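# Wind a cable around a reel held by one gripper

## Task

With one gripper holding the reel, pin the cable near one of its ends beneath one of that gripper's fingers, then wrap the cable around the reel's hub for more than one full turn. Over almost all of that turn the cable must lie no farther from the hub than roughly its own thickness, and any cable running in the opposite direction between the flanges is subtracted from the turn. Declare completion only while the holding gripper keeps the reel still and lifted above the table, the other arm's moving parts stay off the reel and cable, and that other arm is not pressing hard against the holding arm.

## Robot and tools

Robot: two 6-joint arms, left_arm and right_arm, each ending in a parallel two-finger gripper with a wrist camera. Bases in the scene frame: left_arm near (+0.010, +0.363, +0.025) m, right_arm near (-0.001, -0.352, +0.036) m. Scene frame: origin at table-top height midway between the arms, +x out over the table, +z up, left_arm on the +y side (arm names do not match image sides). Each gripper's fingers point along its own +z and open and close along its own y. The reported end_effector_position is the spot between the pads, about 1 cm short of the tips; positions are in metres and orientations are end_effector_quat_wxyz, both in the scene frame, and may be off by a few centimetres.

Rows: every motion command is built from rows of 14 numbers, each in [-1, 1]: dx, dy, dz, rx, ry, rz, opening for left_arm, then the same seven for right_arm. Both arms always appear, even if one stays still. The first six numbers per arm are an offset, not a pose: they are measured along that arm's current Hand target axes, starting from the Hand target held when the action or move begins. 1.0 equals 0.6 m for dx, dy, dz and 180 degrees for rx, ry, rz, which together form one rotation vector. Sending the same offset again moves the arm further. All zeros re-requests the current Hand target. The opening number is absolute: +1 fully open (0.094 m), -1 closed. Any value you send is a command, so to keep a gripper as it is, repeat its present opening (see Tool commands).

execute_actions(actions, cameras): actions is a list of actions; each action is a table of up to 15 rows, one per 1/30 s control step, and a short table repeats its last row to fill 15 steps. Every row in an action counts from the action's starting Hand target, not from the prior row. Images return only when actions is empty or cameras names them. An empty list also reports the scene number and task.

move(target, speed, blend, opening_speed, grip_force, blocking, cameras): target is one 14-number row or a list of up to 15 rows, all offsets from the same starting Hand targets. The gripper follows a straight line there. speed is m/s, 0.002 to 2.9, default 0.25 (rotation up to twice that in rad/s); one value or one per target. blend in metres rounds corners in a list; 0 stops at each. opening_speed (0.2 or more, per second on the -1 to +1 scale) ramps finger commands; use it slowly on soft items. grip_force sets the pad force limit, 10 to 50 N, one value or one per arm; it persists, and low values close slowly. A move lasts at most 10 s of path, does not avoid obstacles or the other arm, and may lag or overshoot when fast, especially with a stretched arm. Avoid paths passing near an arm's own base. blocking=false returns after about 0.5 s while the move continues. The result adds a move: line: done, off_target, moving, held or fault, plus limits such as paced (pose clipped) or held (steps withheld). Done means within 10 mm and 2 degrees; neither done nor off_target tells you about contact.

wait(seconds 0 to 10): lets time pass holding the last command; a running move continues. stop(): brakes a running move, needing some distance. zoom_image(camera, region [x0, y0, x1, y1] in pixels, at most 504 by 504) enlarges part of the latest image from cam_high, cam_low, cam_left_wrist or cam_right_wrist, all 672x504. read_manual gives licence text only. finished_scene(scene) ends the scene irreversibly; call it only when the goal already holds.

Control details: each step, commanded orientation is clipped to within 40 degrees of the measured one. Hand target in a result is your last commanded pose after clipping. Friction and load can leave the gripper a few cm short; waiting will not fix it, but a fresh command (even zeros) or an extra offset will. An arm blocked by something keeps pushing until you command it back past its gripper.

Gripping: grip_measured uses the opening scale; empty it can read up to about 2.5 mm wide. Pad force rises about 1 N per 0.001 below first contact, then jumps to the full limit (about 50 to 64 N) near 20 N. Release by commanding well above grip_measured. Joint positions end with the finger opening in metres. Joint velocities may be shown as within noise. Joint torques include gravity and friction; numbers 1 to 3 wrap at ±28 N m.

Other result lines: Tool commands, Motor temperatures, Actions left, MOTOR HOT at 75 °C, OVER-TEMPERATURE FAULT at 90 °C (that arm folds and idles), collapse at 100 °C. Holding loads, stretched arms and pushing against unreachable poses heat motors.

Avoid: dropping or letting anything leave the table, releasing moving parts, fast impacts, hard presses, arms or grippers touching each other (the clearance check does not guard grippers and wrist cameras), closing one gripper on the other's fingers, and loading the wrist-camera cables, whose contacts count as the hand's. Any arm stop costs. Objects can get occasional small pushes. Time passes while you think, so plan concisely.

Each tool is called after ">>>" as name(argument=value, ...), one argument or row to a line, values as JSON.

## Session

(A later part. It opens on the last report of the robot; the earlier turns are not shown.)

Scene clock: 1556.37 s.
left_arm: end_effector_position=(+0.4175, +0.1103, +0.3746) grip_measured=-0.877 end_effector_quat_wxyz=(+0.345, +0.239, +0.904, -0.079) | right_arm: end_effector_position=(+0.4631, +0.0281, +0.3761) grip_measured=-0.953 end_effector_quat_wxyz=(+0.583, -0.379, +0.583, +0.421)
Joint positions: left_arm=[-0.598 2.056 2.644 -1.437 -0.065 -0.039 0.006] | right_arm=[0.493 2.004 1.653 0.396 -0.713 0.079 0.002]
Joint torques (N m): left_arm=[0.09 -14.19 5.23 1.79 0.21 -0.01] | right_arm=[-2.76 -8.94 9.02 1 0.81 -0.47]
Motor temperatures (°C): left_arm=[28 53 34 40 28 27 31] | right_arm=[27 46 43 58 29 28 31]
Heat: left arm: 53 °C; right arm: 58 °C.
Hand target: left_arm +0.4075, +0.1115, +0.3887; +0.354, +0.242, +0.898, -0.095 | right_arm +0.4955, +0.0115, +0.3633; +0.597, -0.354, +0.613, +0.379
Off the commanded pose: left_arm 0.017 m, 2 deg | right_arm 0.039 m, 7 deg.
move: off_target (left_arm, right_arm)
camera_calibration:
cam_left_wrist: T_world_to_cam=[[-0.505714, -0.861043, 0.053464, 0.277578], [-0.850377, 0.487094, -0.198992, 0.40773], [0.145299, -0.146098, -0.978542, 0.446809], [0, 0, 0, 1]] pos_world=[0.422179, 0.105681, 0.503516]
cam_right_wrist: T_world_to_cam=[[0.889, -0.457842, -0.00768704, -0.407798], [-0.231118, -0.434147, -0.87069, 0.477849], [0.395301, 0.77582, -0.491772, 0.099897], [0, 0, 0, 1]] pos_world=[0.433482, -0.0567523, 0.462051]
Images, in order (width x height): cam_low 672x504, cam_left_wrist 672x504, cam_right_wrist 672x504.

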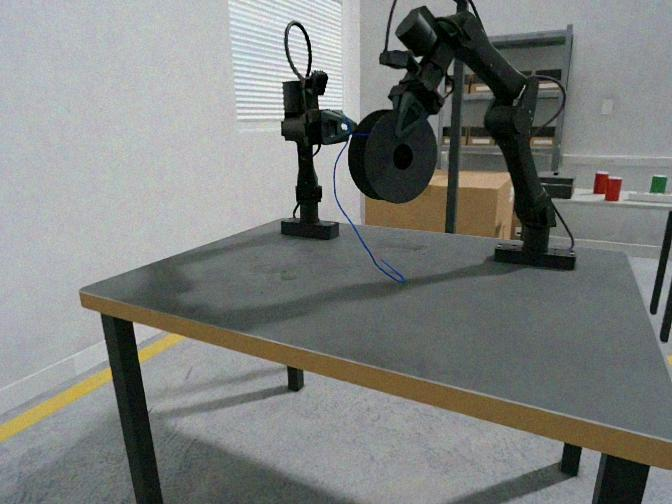

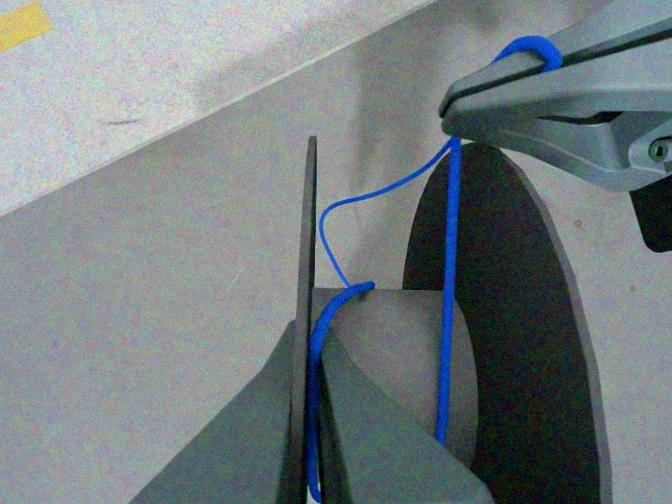

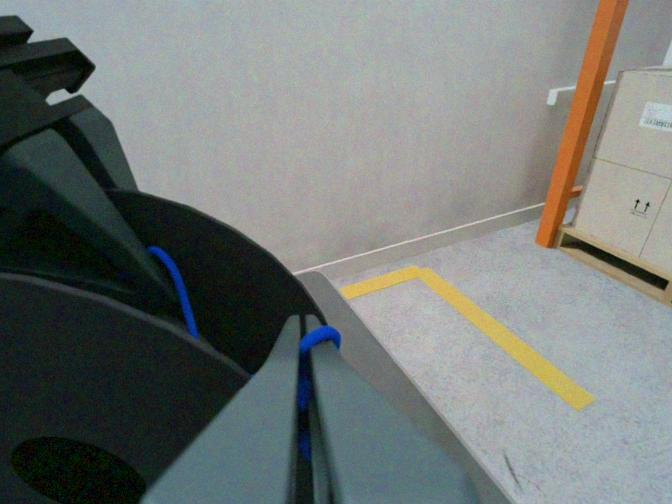

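>>> move(
  target=[
    [0,0,0,0,0,0,-1,-0.0388,0.0587,-0.0005,0,0,0,-1],
    [0,0,0,0,0,0,-1,-0.0388,0.0587,-0.0005,0,0,0,-0.6],
    [0,0,0,0,0,0,-1,-0.0388,0.0587,-0.12,0,0,0,-0.6],
  ],
  speed=0.1,
  opening_speed=1.0,
  cameras=["cam_right_wrist","cam_high","cam_low","cam_left_wrist"],
)

>>> zoom_image(
  camera="cam_low",
  region=[300, 60, 500, 270],
)

>>> zoom_image(
  camera="cam_left_wrist",
  region=[250, 120, 550, 480],
)

Scene clock: 1579.03 s.
left_arm: end_effector_position=(+0.4137, +0.1108, +0.3714) grip_measured=-0.877 end_effector_quat_wxyz=(+0.335, +0.242, +0.907, -0.083) | right_arm: end_effector_position=(+0.4385, -0.0326, +0.3748) grip_measured=-0.602 end_effector_quat_wxyz=(+0.579, -0.342, +0.633, +0.384)
Joint positions: left_arm=[-0.594 2.056 2.644 -1.455 -0.047 -0.039 0.006] | right_arm=[0.428 1.756 1.397 0.314 -0.658 0.062 0.019]
Joint torques (N m): left_arm=[-0.13 -14.26 4.96 1.94 0.04 -0.02] | right_arm=[-0.4 -11.03 6.16 1.77 -0.11 -0.26]
Motor temperatures (°C): left_arm=[28 53 34 40 28 27 31] | right_arm=[27 46 45 56 29 28 31]
Heat: left arm: 53 °C; right arm: 56 °C.
Hand target: left_arm +0.4075, +0.1115, +0.3887; +0.354, +0.241, +0.898, -0.095 | right_arm +0.4318, -0.0365, +0.3881; +0.597, -0.354, +0.613, +0.379
Off the commanded pose: left_arm 0.018 m, 3 deg | right_arm 0.015 m, 3 deg.
move: off_target (left_arm, right_arm); target 2's new opening was sent with right_arm's hand 0.014 m and 3 deg from that target
camera_calibration:
cam_left_wrist: T_world_to_cam=[[-0.511435, -0.856768, 0.0662076, 0.273439], [-0.850704, 0.493916, -0.179863, 0.395886], [0.1214, -0.148311, -0.981461, 0.455484], [0, 0, 0, 1]] pos_world=[0.421332, 0.106293, 0.500141]
cam_right_wrist: T_world_to_cam=[[0.826421, -0.561553, -0.0410692, -0.37723], [-0.340172, -0.439834, -0.831161, 0.477501], [0.448677, 0.70086, -0.554512, 0.1538], [0, 0, 0, 1]] pos_world=[0.405177, -0.109606, 0.466672]

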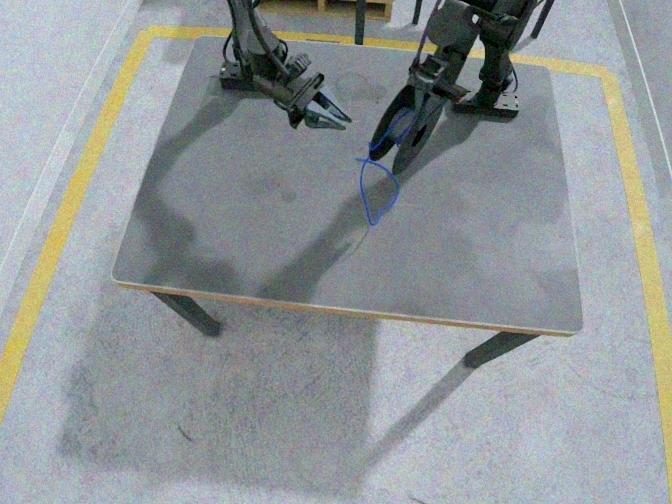

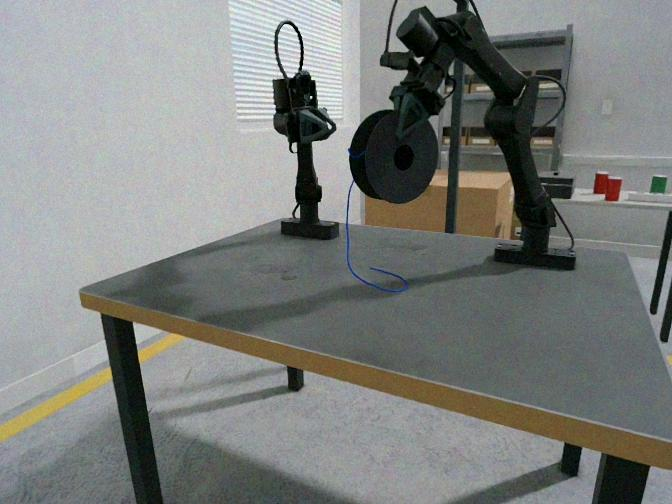

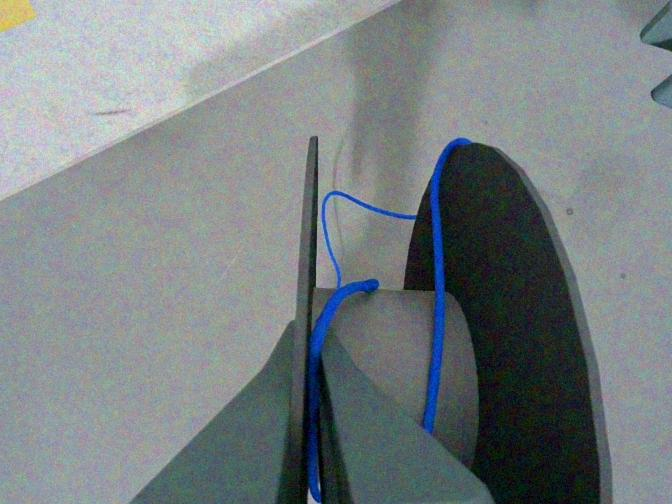

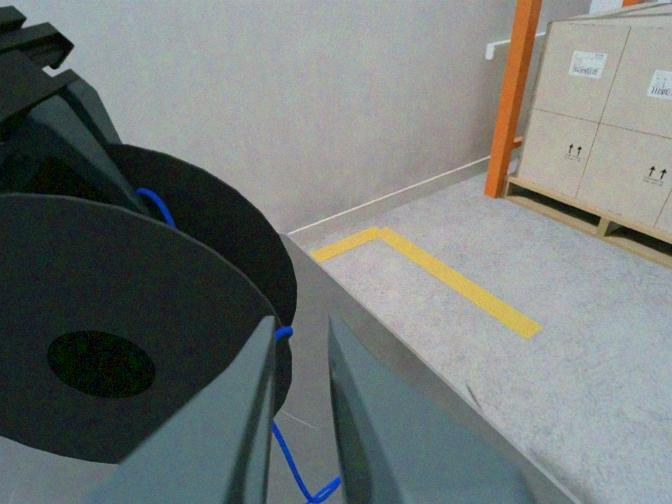

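Scaled by 2.400 from the camera's 672x504 image, which has a finer 960x720 frame.

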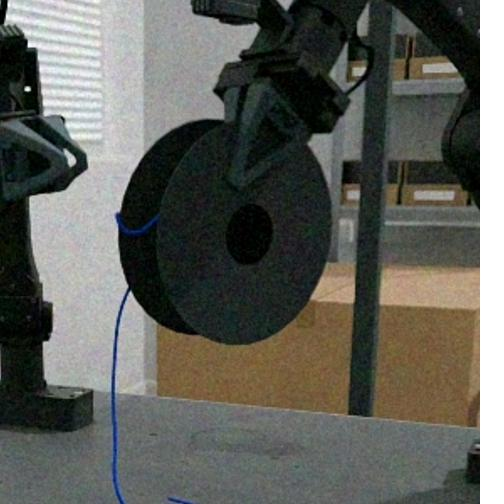

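Scaled by 1.400 from the camera's 672x504 image, which has a finer 960x720 frame.

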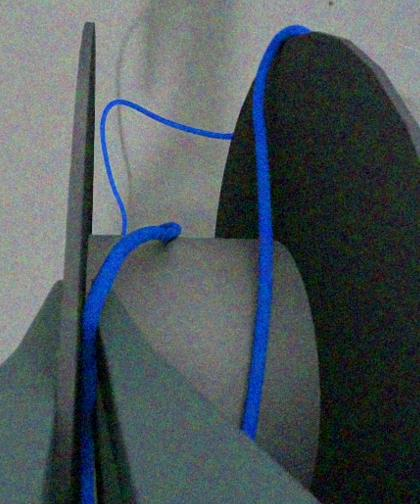

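>>> move(
  target=[0,0,0,0,0,0,-1,0.302,0.006,-0.055,0,0,0,0.3],
  speed=0.15,
  cameras=["cam_right_wrist","cam_high","cam_low"],
)

>>> zoom_image(
  camera="cam_high",
  region=[300, 90, 450, 240],
)

Scene clock: 1602.63 s.
left_arm: end_effector_position=(+0.4137, +0.1108, +0.3714) grip_measured=-0.877 end_effector_quat_wxyz=(+0.335, +0.242, +0.907, -0.083) | right_arm: end_effector_position=(+0.4077, -0.0588, +0.2125) grip_measured=+0.298 end_effector_quat_wxyz=(+0.596, -0.346, +0.617, +0.379)
Joint positions: left_arm=[-0.594 2.056 2.644 -1.455 -0.047 -0.039 0.006] | right_arm=[0.397 1.93 0.843 1.085 -0.686 0.053 0.061]
Joint torques (N m): left_arm=[-0.16 -14.27 4.88 1.92 0.05 -0.02] | right_arm=[-0.54 -7.21 5.11 1.67 -0.15 -0.16]
Motor temperatures (°C): left_arm=[28 54 34 40 28 27 31] | right_arm=[27 46 44 57 29 28 30]
Heat: left arm: 54 °C; right arm: 57 °C.
Hand target: left_arm +0.4075, +0.1115, +0.3887; +0.354, +0.241, +0.898, -0.095 | right_arm +0.4064, -0.0607, +0.2072; +0.597, -0.354, +0.613, +0.379
Off the commanded pose: left_arm 0.018 m, 3 deg | right_arm 0.006 m, 1 deg.
move: off_target (left_arm)
camera_calibration:
cam_right_wrist: T_world_to_cam=[[0.826017, -0.563557, -0.00996369, -0.37977], [-0.302094, -0.427723, -0.851934, 0.31014], [0.475852, 0.706722, -0.523554, 0.0785884], [0, 0, 0, 1]] pos_world=[0.369992, -0.136908, 0.30158]
Images, in order (width x height): cam_high 672x504, cam_low 672x504, cam_right_wrist 672x504.

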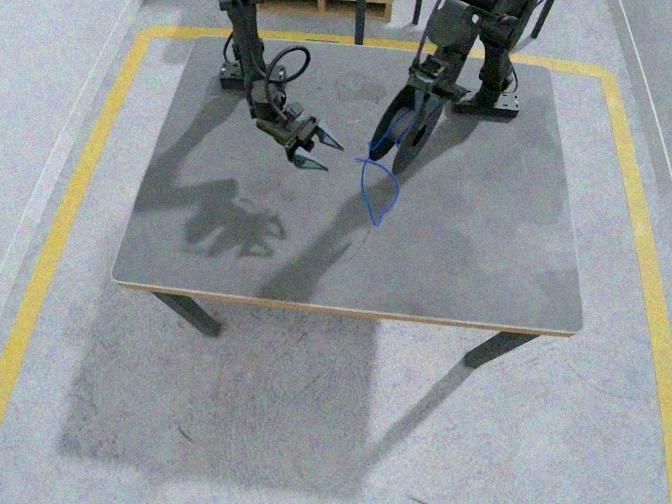

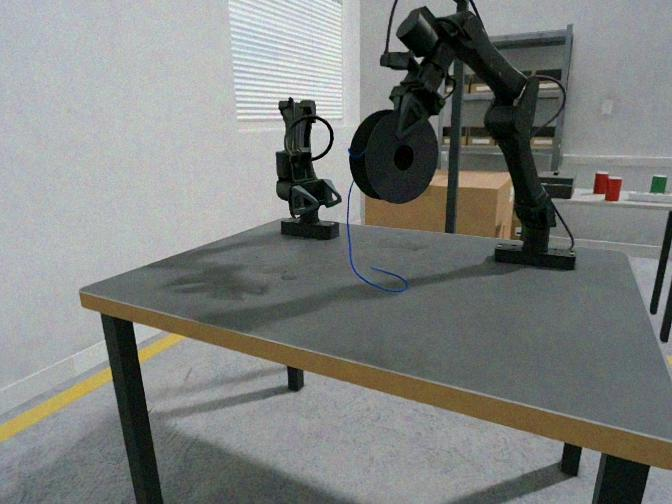

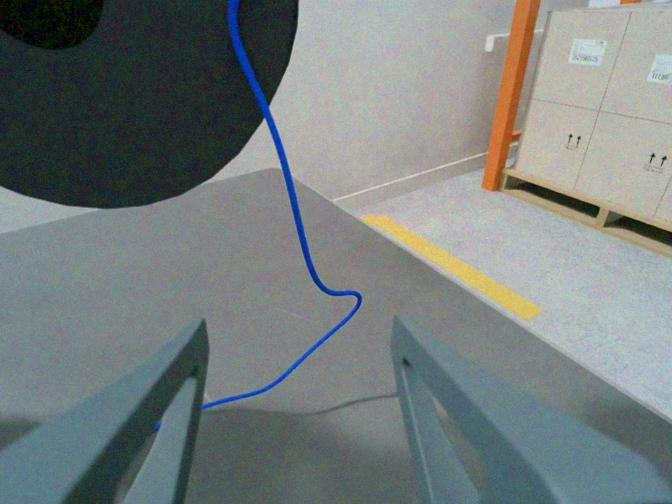

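Scaled by 3.360 from the camera's 672x504 image, which has a finer 960x720 frame.

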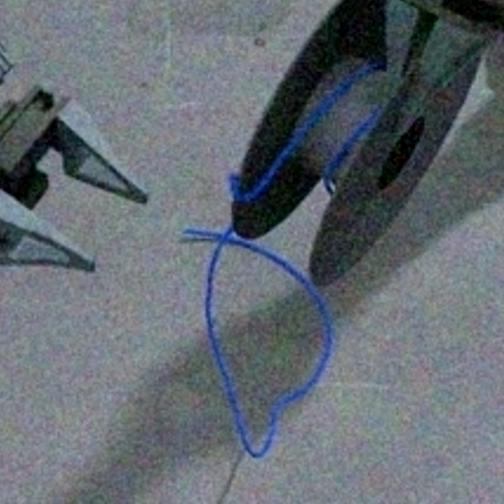

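>>> execute_actions(
  actions=[],
  cameras=["cam_right_wrist","cam_high","cam_low"],
)

Scene clock: 1626.37 s.
left_arm: end_effector_position=(+0.4137, +0.1108, +0.3714) grip_measured=-0.877 end_effector_quat_wxyz=(+0.335, +0.242, +0.907, -0.083) | right_arm: end_effector_position=(+0.4077, -0.0588, +0.2126) grip_measured=+0.298 end_effector_quat_wxyz=(+0.596, -0.346, +0.617, +0.379)
Joint positions: left_arm=[-0.594 2.056 2.644 -1.455 -0.047 -0.039 0.006] | right_arm=[0.397 1.93 0.843 1.085 -0.686 0.053 0.061]
Joint velocities: within noise
Joint torques (N m): left_arm=[-0.23 -14.26 4.9 1.94 0.07 -0.01] | right_arm=[-0.66 -7.12 5.04 1.64 -0.17 -0.15]
Motor temperatures (°C): left_arm=[28 54 34 40 28 27 31] | right_arm=[27 44 43 58 29 28 30]
Heat: left arm: 54 °C; right arm: 58 °C.
Hand target: left_arm +0.4075, +0.1115, +0.3887; +0.354, +0.241, +0.898, -0.095 | right_arm +0.4064, -0.0607, +0.2072; +0.597, -0.354, +0.613, +0.379
Tool commands: left_gripper/opening=-1.0 right_gripper/opening=+0.3
Off the commanded pose: left_arm 0.018 m, 3 deg | right_arm 0.006 m, 1 deg.
camera_calibration:
cam_right_wrist: T_world_to_cam=[[0.826025, -0.563549, -0.0097441, -0.379755], [-0.301763, -0.427578, -0.852125, 0.31015], [0.476047, 0.706817, -0.523248, 0.0785372], [0, 0, 0, 1]] pos_world=[0.369892, -0.136908, 0.301681]
Images, in order (width x height): cam_high 672x504, cam_low 672x504, cam_right_wrist 672x504.

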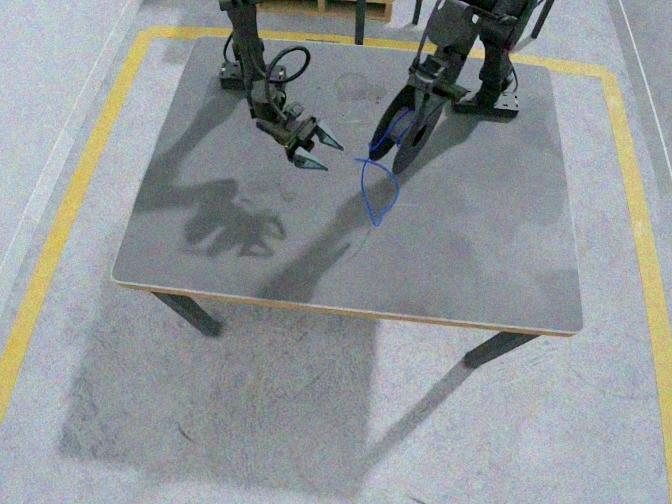

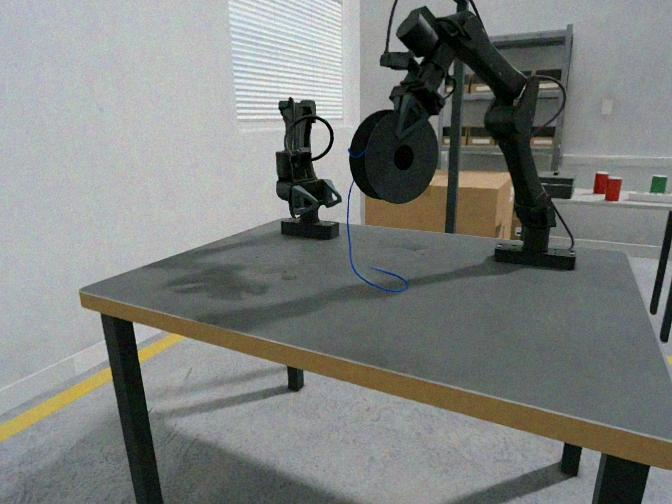

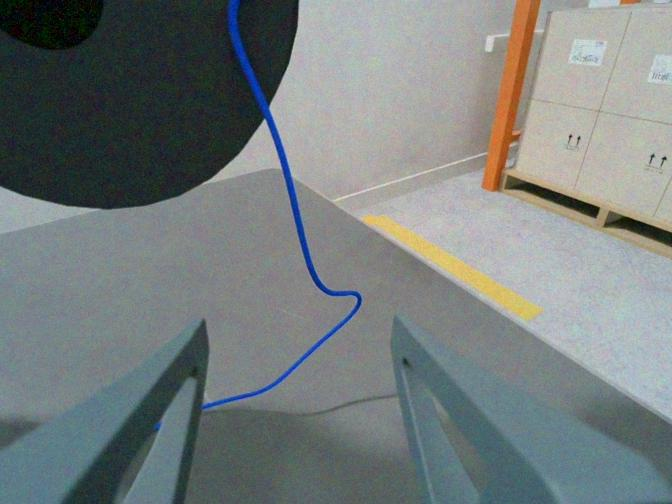

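>>> move(
  target=[0,0,0,0,0,0,-1, 0,-0.006,0.148,0,0,0,0.3],
  speed=0.15,
  cameras=["cam_right_wrist"],
)

Scene clock: 1640.30 s.
left_arm: end_effector_position=(+0.4137, +0.1108, +0.3714) grip_measured=-0.877 end_effector_quat_wxyz=(+0.335, +0.242, +0.907, -0.083) | right_arm: end_effector_position=(+0.4471, +0.0120, +0.2068) grip_measured=+0.298 end_effector_quat_wxyz=(+0.593, -0.349, +0.618, +0.381)
Joint positions: left_arm=[-0.594 2.056 2.644 -1.455 -0.047 -0.039 0.006] | right_arm=[0.516 2.133 1.154 0.972 -0.575 0.053 0.061]
Joint torques (N m): left_arm=[-0.14 -14.23 4.94 1.94 0.05 0] | right_arm=[0.34 -9.1 8.53 1.45 0.02 -0.13]
Motor temperatures (°C): left_arm=[28 54 34 41 28 27 31] | right_arm=[27 44 42 58 29 28 29]
Heat: left arm: 54 °C; right arm: 58 °C.
Hand target: left_arm +0.4075, +0.1115, +0.3887; +0.354, +0.241, +0.898, -0.095 | right_arm +0.4508, +0.0163, +0.2068; +0.596, -0.354, +0.613, +0.379
Off the commanded pose: left_arm 0.018 m, 3 deg | right_arm 0.006 m, 1 deg.
move: off_target (left_arm)
camera_calibration:
cam_right_wrist: T_world_to_cam=[[0.830021, -0.557606, -0.0118776, -0.373798], [-0.302324, -0.431922, -0.849731, 0.347211], [0.468685, 0.708886, -0.527082, 0.010764], [0, 0, 0, 1]] pos_world=[0.410185, -0.0660939, 0.29627]
Images, in order (width x height): cam_right_wrist 672x504.

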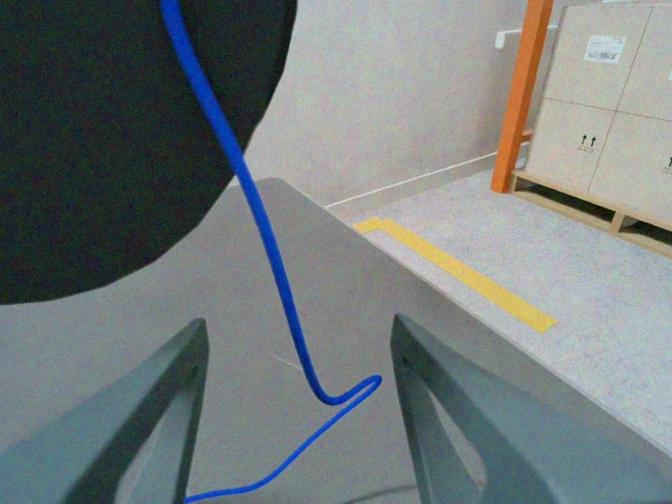

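>>> move(
  target=[
    [0,0,0,0,0,0,-1, 0,-0.006,0.03,0,0,0,0.3],
    [0,0,0,0,0,0,-1, 0,-0.006,0.03,0,0,0,-1],
  ],
  speed=0.15,
  cameras=["cam_right_wrist","cam_low"],
)

Scene clock: 1646.77 s.
left_arm: end_effector_position=(+0.4137, +0.1108, +0.3714) grip_measured=-0.877 end_effector_quat_wxyz=(+0.335, +0.242, +0.907, -0.083) | right_arm: end_effector_position=(+0.4599, +0.0247, +0.2068) grip_measured=-0.961 end_effector_quat_wxyz=(+0.593, -0.348, +0.618, +0.380)
Joint positions: left_arm=[-0.594 2.056 2.644 -1.455 -0.047 -0.039 0.006] | right_arm=[0.528 2.181 1.241 0.933 -0.559 0.053 0.002]
Joint torques (N m): left_arm=[-0.1 -14.32 4.93 1.91 0.06 0] | right_arm=[0.65 -9.5 8.8 1.44 -0.01 -0.13]
Motor temperatures (°C): left_arm=[28 54 34 41 28 27 31] | right_arm=[27 44 43 57 29 28 29]
Heat: left arm: 54 °C; right arm: 57 °C.
Hand target: left_arm +0.4075, +0.1115, +0.3887; +0.354, +0.241, +0.898, -0.095 | right_arm +0.4624, +0.0305, +0.2067; +0.597, -0.353, +0.613, +0.379
Off the commanded pose: left_arm 0.018 m, 3 deg | right_arm 0.006 m, 1 deg.
move: off_target (left_arm)
camera_calibration:
cam_right_wrist: T_world_to_cam=[[0.828095, -0.560458, -0.012081, -0.376401], [-0.304304, -0.43131, -0.849335, 0.357383], [0.470806, 0.707006, -0.527715, -0.00496886], [0, 0, 0, 1]] pos_world=[0.422788, -0.0533012, 0.296368]
Images, in order (width x height): cam_low 672x504, cam_right_wrist 672x504.

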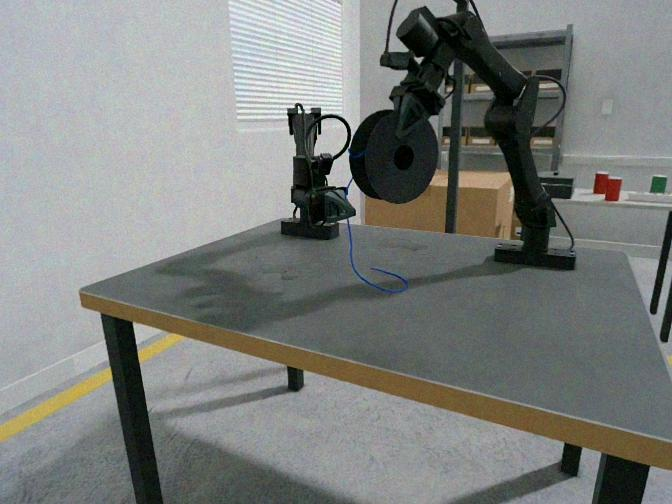

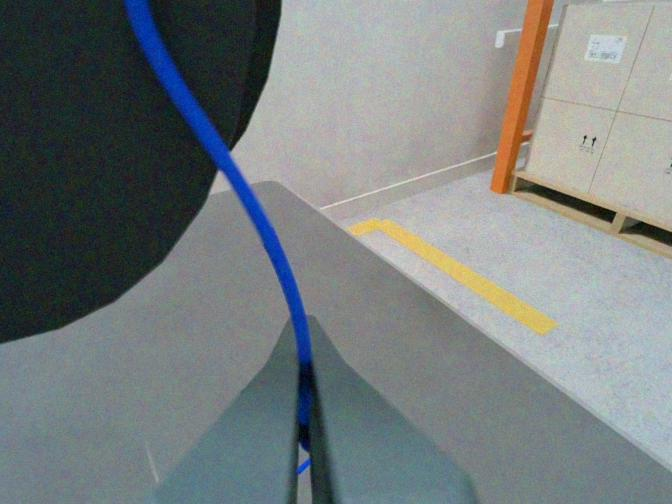

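>>> move(
  target=[
    [0,0,0,0,0,0,-1, -0.021,-0.0675,0.0123,0,0,0,-1],
    [0,0,0,0,0,0,-1, -0.0335,-0.084,0.0287,0,0,0,-1],
  ],
  speed=0.1,
  blend=[0.02,0],
  cameras=["cam_right_wrist","cam_low","cam_high"],
)

Scene clock: 1664.83 s.
left_arm: end_effector_position=(+0.4137, +0.1108, +0.3714) grip_measured=-0.877 end_effector_quat_wxyz=(+0.335, +0.242, +0.907, -0.083) | right_arm: end_effector_position=(+0.5123, +0.0195, +0.2261) grip_measured=-0.961 end_effector_quat_wxyz=(+0.594, -0.346, +0.620, +0.379)
Joint positions: left_arm=[-0.594 2.056 2.644 -1.455 -0.047 -0.039 0.006] | right_arm=[0.466 2.272 1.497 0.768 -0.615 0.053 0.002]
Joint torques (N m): left_arm=[-0.14 -14.24 4.89 1.94 0.06 -0.02] | right_arm=[-0.09 -10.54 9.33 1.49 -0.15 -0.12]
Motor temperatures (°C): left_arm=[28 55 34 41 28 27 31] | right_arm=[27 45 44 58 29 28 30]
Heat: left arm: 55 °C; right arm: 58 °C.
Hand target: left_arm +0.4075, +0.1115, +0.3887; +0.354, +0.241, +0.898, -0.095 | right_arm +0.5156, +0.0222, +0.2246; +0.596, -0.354, +0.613, +0.379
Off the commanded pose: left_arm 0.018 m, 3 deg | right_arm 0.005 m, 1 deg.
move: off_target (left_arm); blend cut to 0.0079 m at target 1
camera_calibration:
cam_right_wrist: T_world_to_cam=[[0.824644, -0.565512, -0.0126013, -0.420479], [-0.307346, -0.429255, -0.849282, 0.388942], [0.47487, 0.704228, -0.52779, -0.0179155], [0, 0, 0, 1]] pos_world=[0.474792, -0.0582139, 0.315567]
Images, in order (width x height): cam_high 672x504, cam_low 672x504, cam_right_wrist 672x504.

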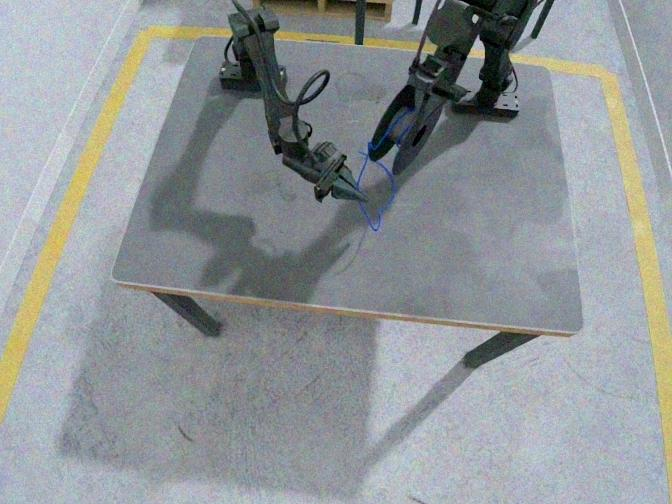

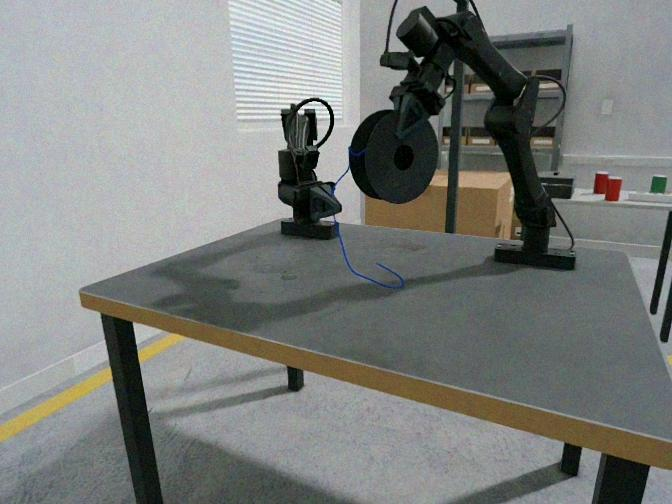

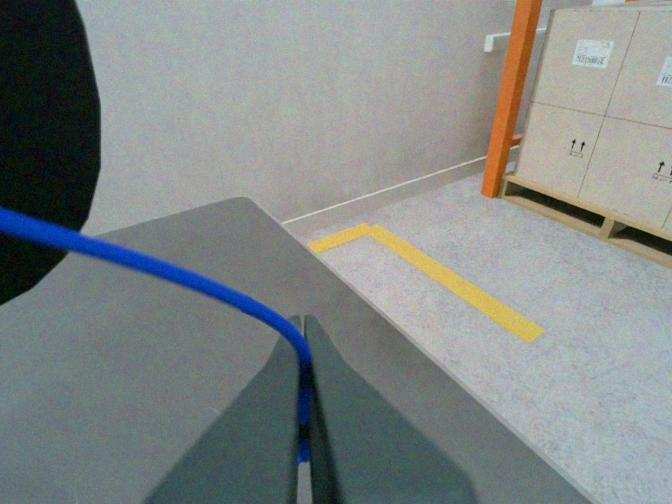

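>>> zoom_image(
  camera="cam_high",
  region=[300, 70, 480, 250],
)

>>> zoom_image(
  camera="cam_low",
  region=[270, 70, 450, 250],
)

Scaled by 2.800 from the camera's 672x504 image, which has a finer 960x720 frame.

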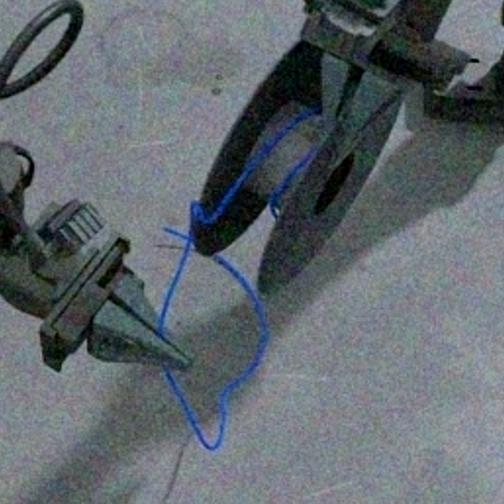

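Scaled by 2.800 from the camera's 672x504 image, which has a finer 960x720 frame.

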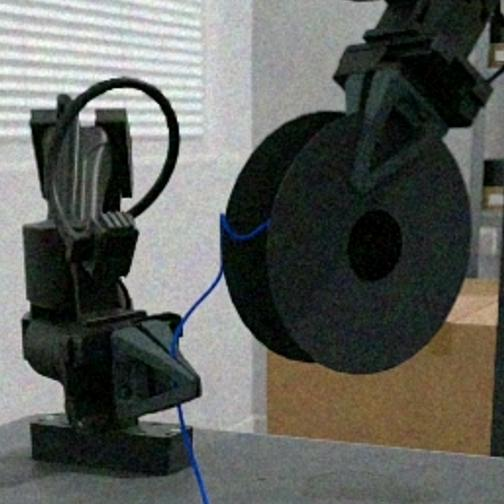

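>>> move(
  target=[0,0,0,0,0,0,-1, 0.0135,-0.0187,0.0124,0,0,0,-1],
  speed=0.08,
  cameras=["cam_right_wrist","cam_low","cam_high"],
)

>>> zoom_image(
  camera="cam_high",
  region=[300, 70, 480, 250],
)

>>> zoom_image(
  camera="cam_low",
  region=[270, 70, 450, 250],
)

Scene clock: 1682.90 s.
left_arm: end_effector_position=(+0.4137, +0.1108, +0.3714) grip_measured=-0.877 end_effector_quat_wxyz=(+0.335, +0.242, +0.907, -0.083) | right_arm: end_effector_position=(+0.5223, +0.0259, +0.2153) grip_measured=-0.961 end_effector_quat_wxyz=(+0.591, -0.348, +0.620, +0.381)
Joint positions: left_arm=[-0.594 2.056 2.644 -1.455 -0.047 -0.039 0.006] | right_arm=[0.466 2.334 1.563 0.757 -0.624 0.053 0.002]
Joint torques (N m): left_arm=[-0.16 -14.27 4.81 1.93 0.04 -0.03] | right_arm=[-1.05 -11.19 9.5 1.5 -0.21 -0.17]
Motor temperatures (°C): left_arm=[28 55 34 41 28 27 31] | right_arm=[27 45 45 56 29 28 30]
Heat: left arm: 55 °C; right arm: 56 °C.
Hand target: left_arm +0.4075, +0.1115, +0.3887; +0.354, +0.241, +0.898, -0.095 | right_arm +0.5287, +0.0238, +0.2162; +0.597, -0.354, +0.613, +0.379
Off the commanded pose: left_arm 0.018 m, 3 deg | right_arm 0.007 m, 1 deg.
move: off_target (left_arm)
camera_calibration:
cam_right_wrist: T_world_to_cam=[[0.829537, -0.558242, -0.0152991, -0.427417], [-0.307631, -0.433927, -0.8468, 0.385316], [0.466081, 0.707158, -0.531691, -0.0274434], [0, 0, 0, 1]] pos_world=[0.485884, -0.051996, 0.305155]
Images, in order (width x height): cam_high 672x504, cam_low 672x504, cam_right_wrist 672x504.

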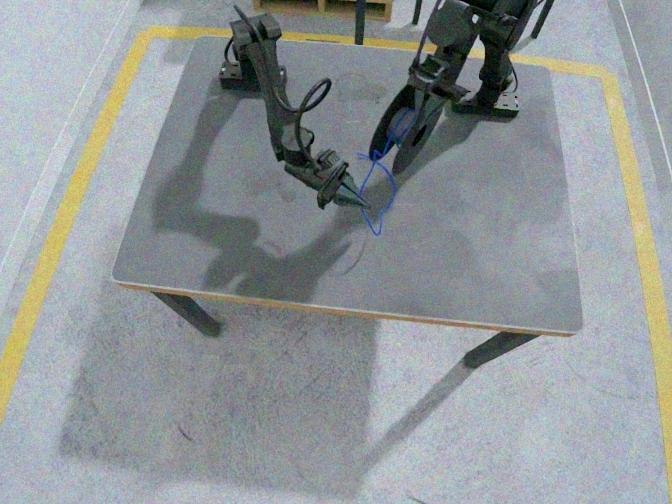

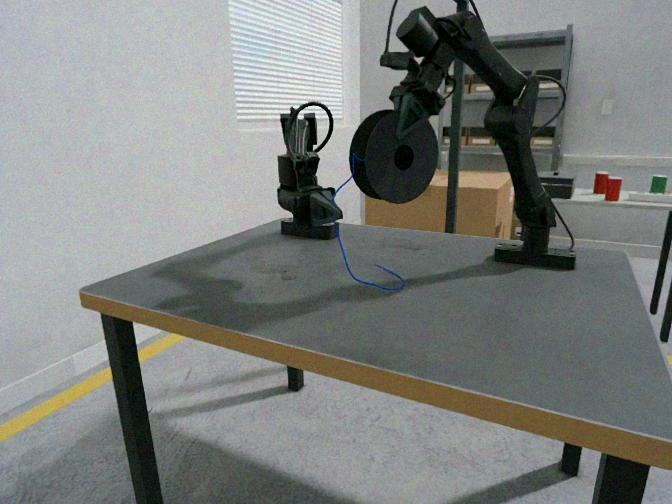

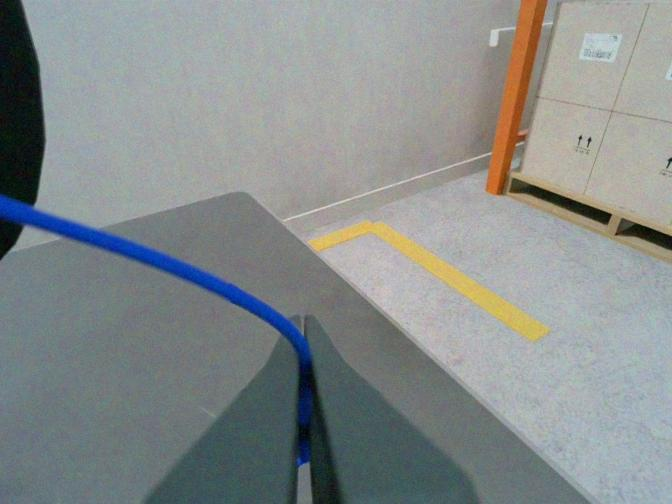

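Scaled by 2.800 from the camera's 672x504 image, which has a finer 960x720 frame.

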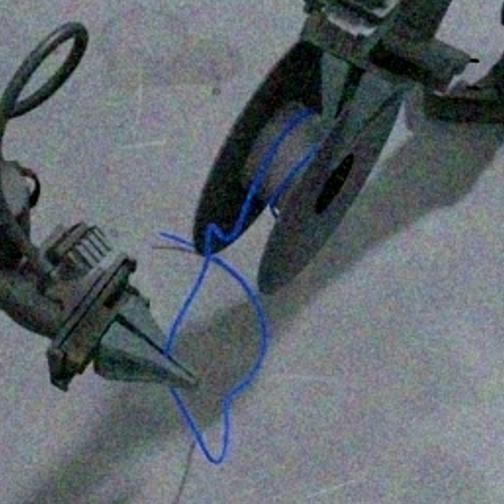

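Scaled by 2.800 from the camera's 672x504 image, which has a finer 960x720 frame.

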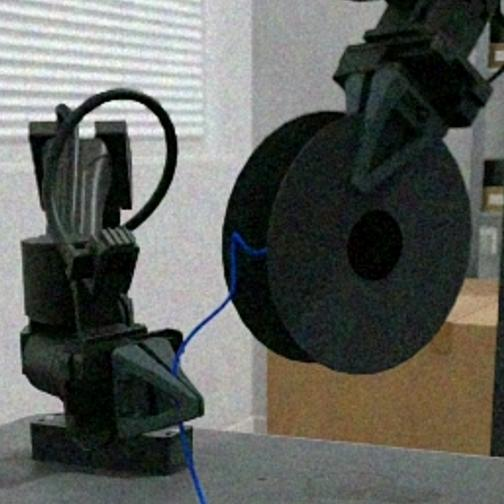

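>>> move(
  target=[0,0,0,0,0,0,-1, 0.1105,0.1718,-0.0377,0,0,0,-1],
  speed=0.1,
  cameras=["cam_right_wrist","cam_low","cam_high"],
)

>>> zoom_image(
  camera="cam_high",
  region=[300, 70, 480, 250],
)

>>> zoom_image(
  camera="cam_low",
  region=[270, 70, 450, 250],
)

Scene clock: 1695.37 s.
left_arm: end_effector_position=(+0.4136, +0.1107, +0.3714) grip_measured=-0.877 end_effector_quat_wxyz=(+0.335, +0.242, +0.907, -0.084) | right_arm: end_effector_position=(+0.4273, +0.0533, +0.1371) grip_measured=-0.961 end_effector_quat_wxyz=(+0.582, -0.350, +0.628, +0.380)
Joint positions: left_arm=[-0.594 2.056 2.644 -1.455 -0.046 -0.039 0.006] | right_arm=[0.624 2.326 1.161 1.127 -0.468 0.053 0.002]
Joint torques (N m): left_arm=[-0.17 -14.26 4.89 1.9 0.06 0] | right_arm=[0.03 -14.12 4.26 1.73 -0.04 -0.14]
Motor temperatures (°C): left_arm=[28 55 34 41 28 27 31] | right_arm=[27 45 46 57 29 28 31]
Heat: left arm: 55 °C; right arm: 57 °C.
Hand target: left_arm +0.4075, +0.1115, +0.3887; +0.354, +0.241, +0.898, -0.095 | right_arm +0.4245, +0.0526, +0.1542; +0.597, -0.354, +0.613, +0.379
Off the commanded pose: left_arm 0.018 m, 3 deg | right_arm 0.017 m, 2 deg.
move: off_target (left_arm, right_arm)
camera_calibration:
cam_right_wrist: T_world_to_cam=[[0.830055, -0.557245, -0.0220754, -0.3339], [-0.322813, -0.44782, -0.833816, 0.307269], [0.454754, 0.699239, -0.5516, -0.0361339], [0, 0, 0, 1]] pos_world=[0.392778, -0.0231971, 0.228903]
Images, in order (width x height): cam_high 672x504, cam_low 672x504, cam_right_wrist 672x504.

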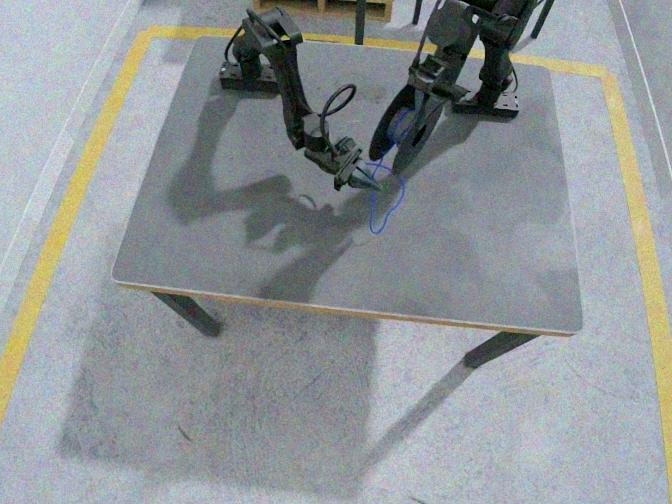

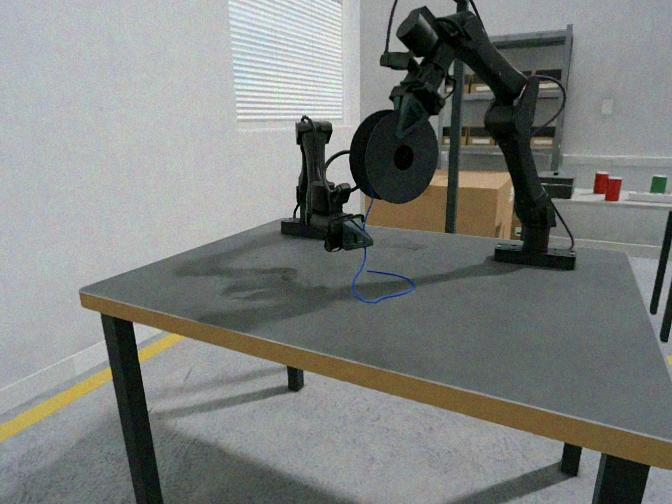

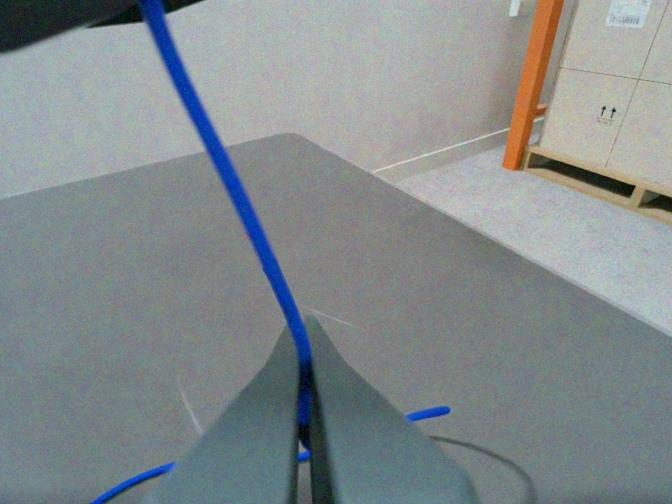

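Scaled by 2.800 from the camera's 672x504 image, which has a finer 960x720 frame.

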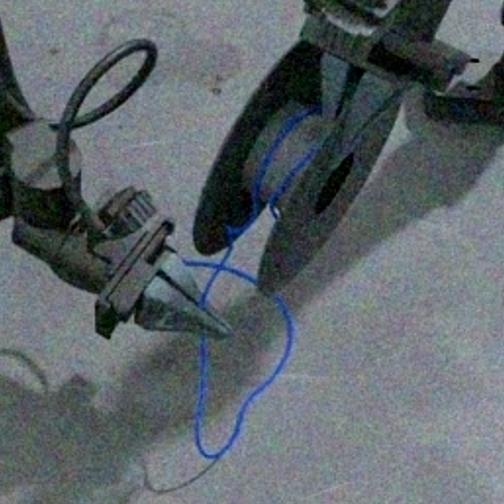

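Scaled by 2.800 from the camera's 672x504 image, which has a finer 960x720 frame.

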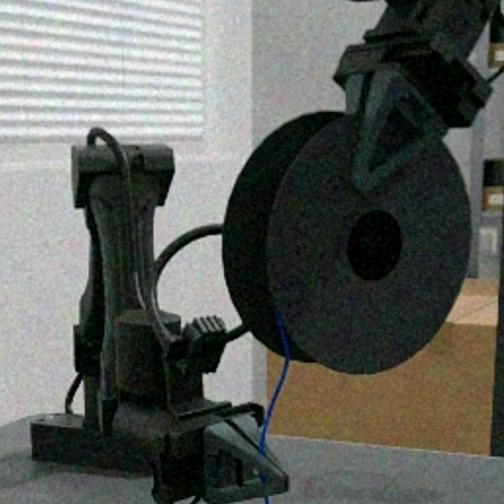

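>>> move(
  target=[0,0,0,0,0,0,-1, 0.026,0.019,0,0,0,0,-1],
  speed=0.06,
  cameras=["cam_left_wrist","cam_low","cam_high","cam_right_wrist"],
)

>>> zoom_image(
  camera="cam_high",
  region=[350, 80, 450, 180],
)

>>> zoom_image(
  camera="cam_low",
  region=[330, 90, 450, 250],
)

Scene clock: 1703.10 s.
left_arm: end_effector_position=(+0.4136, +0.1107, +0.3714) grip_measured=-0.877 end_effector_quat_wxyz=(+0.335, +0.242, +0.907, -0.084) | right_arm: end_effector_position=(+0.4185, +0.0575, +0.1409) grip_measured=-0.961 end_effector_quat_wxyz=(+0.594, -0.348, +0.617, +0.380)
Joint positions: left_arm=[-0.594 2.056 2.644 -1.455 -0.046 -0.039 0.006] | right_arm=[0.646 2.326 1.136 1.185 -0.442 0.053 0.002]
Joint torques (N m): left_arm=[-0.2 -14.26 4.92 1.94 0.06 -0.01] | right_arm=[0.44 -11.06 4.19 1.7 -0.04 -0.19]
Motor temperatures (°C): left_arm=[28 55 34 41 28 27 31] | right_arm=[27 48 44 57 29 28 31]
Heat: left arm: 55 °C; right arm: 57 °C.
Hand target: left_arm +0.4075, +0.1115, +0.3887; +0.354, +0.241, +0.898, -0.095 | right_arm +0.4139, +0.0581, +0.1392; +0.597, -0.354, +0.613, +0.379
Off the commanded pose: left_arm 0.018 m, 3 deg | right_arm 0.005 m, 1 deg.
move: off_target (left_arm)
camera_calibration:
cam_left_wrist: T_world_to_cam=[[-0.512026, -0.85635, 0.0670399, 0.273229], [-0.850421, 0.494399, -0.179872, 0.395719], [0.120889, -0.149111, -0.981403, 0.455755], [0, 0, 0, 1]] pos_world=[0.421333, 0.106295, 0.500141]
cam_right_wrist: T_world_to_cam=[[0.828367, -0.560089, -0.0104052, -0.324905], [-0.301898, -0.430705, -0.8505, 0.302056], [0.471874, 0.707668, -0.525872, -0.0442001], [0, 0, 0, 1]] pos_world=[0.381188, -0.0206001, 0.230274]

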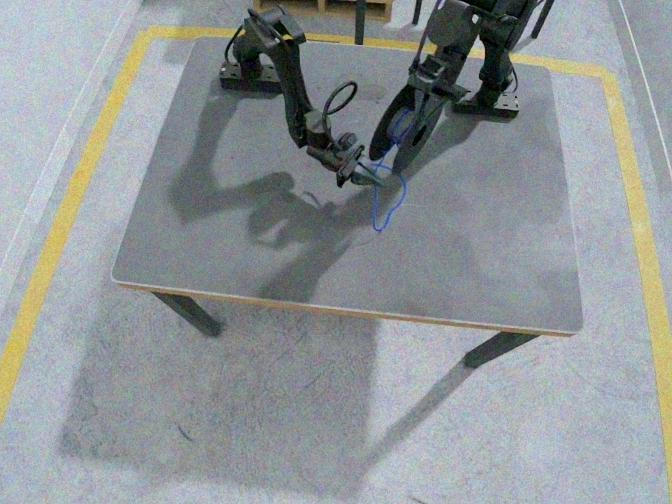

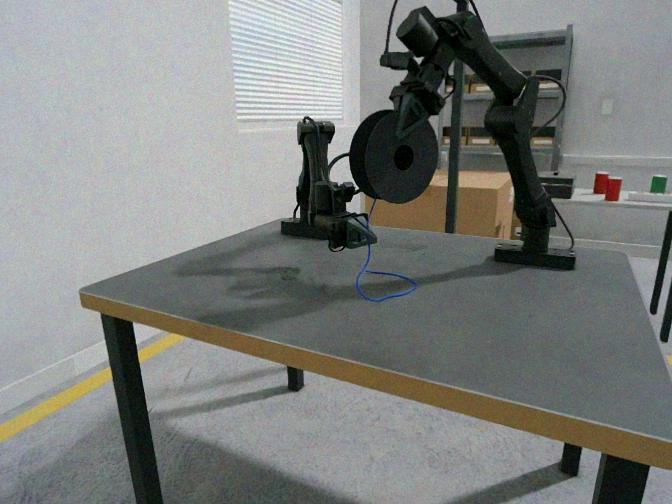

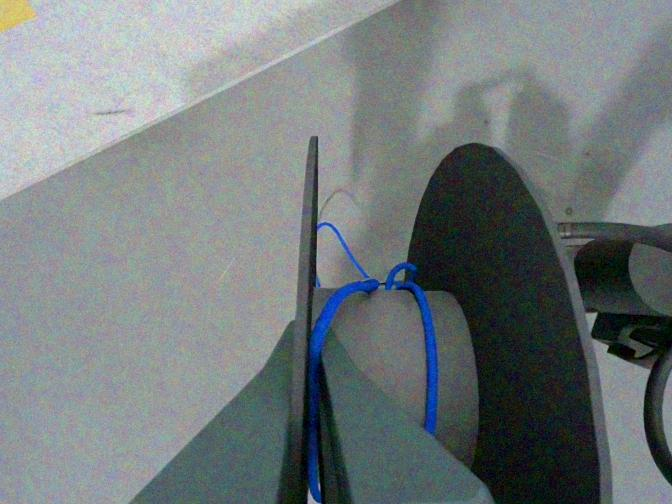

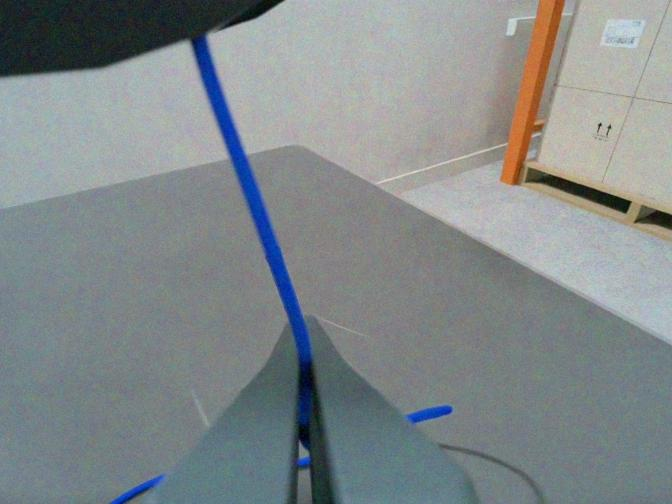

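Scaled by 5.040 from the camera's 672x504 image, which has a finer 960x720 frame.

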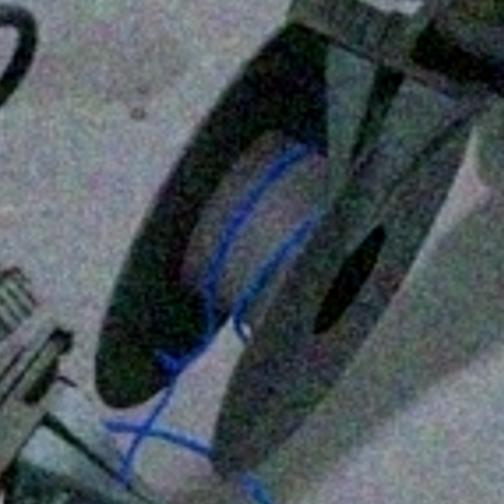

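Scaled by 3.150 from the camera's 672x504 image, which has a finer 960x720 frame.

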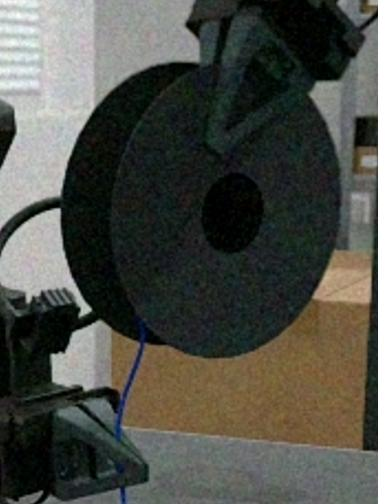

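>>> zoom_image(
  camera="cam_left_wrist",
  region=[280, 220, 500, 440],
)

Scaled by 2.291 from the camera's 672x504 image, which has a finer 960x720 frame.

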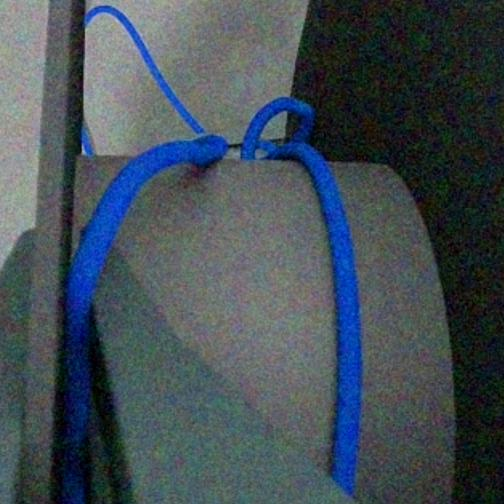

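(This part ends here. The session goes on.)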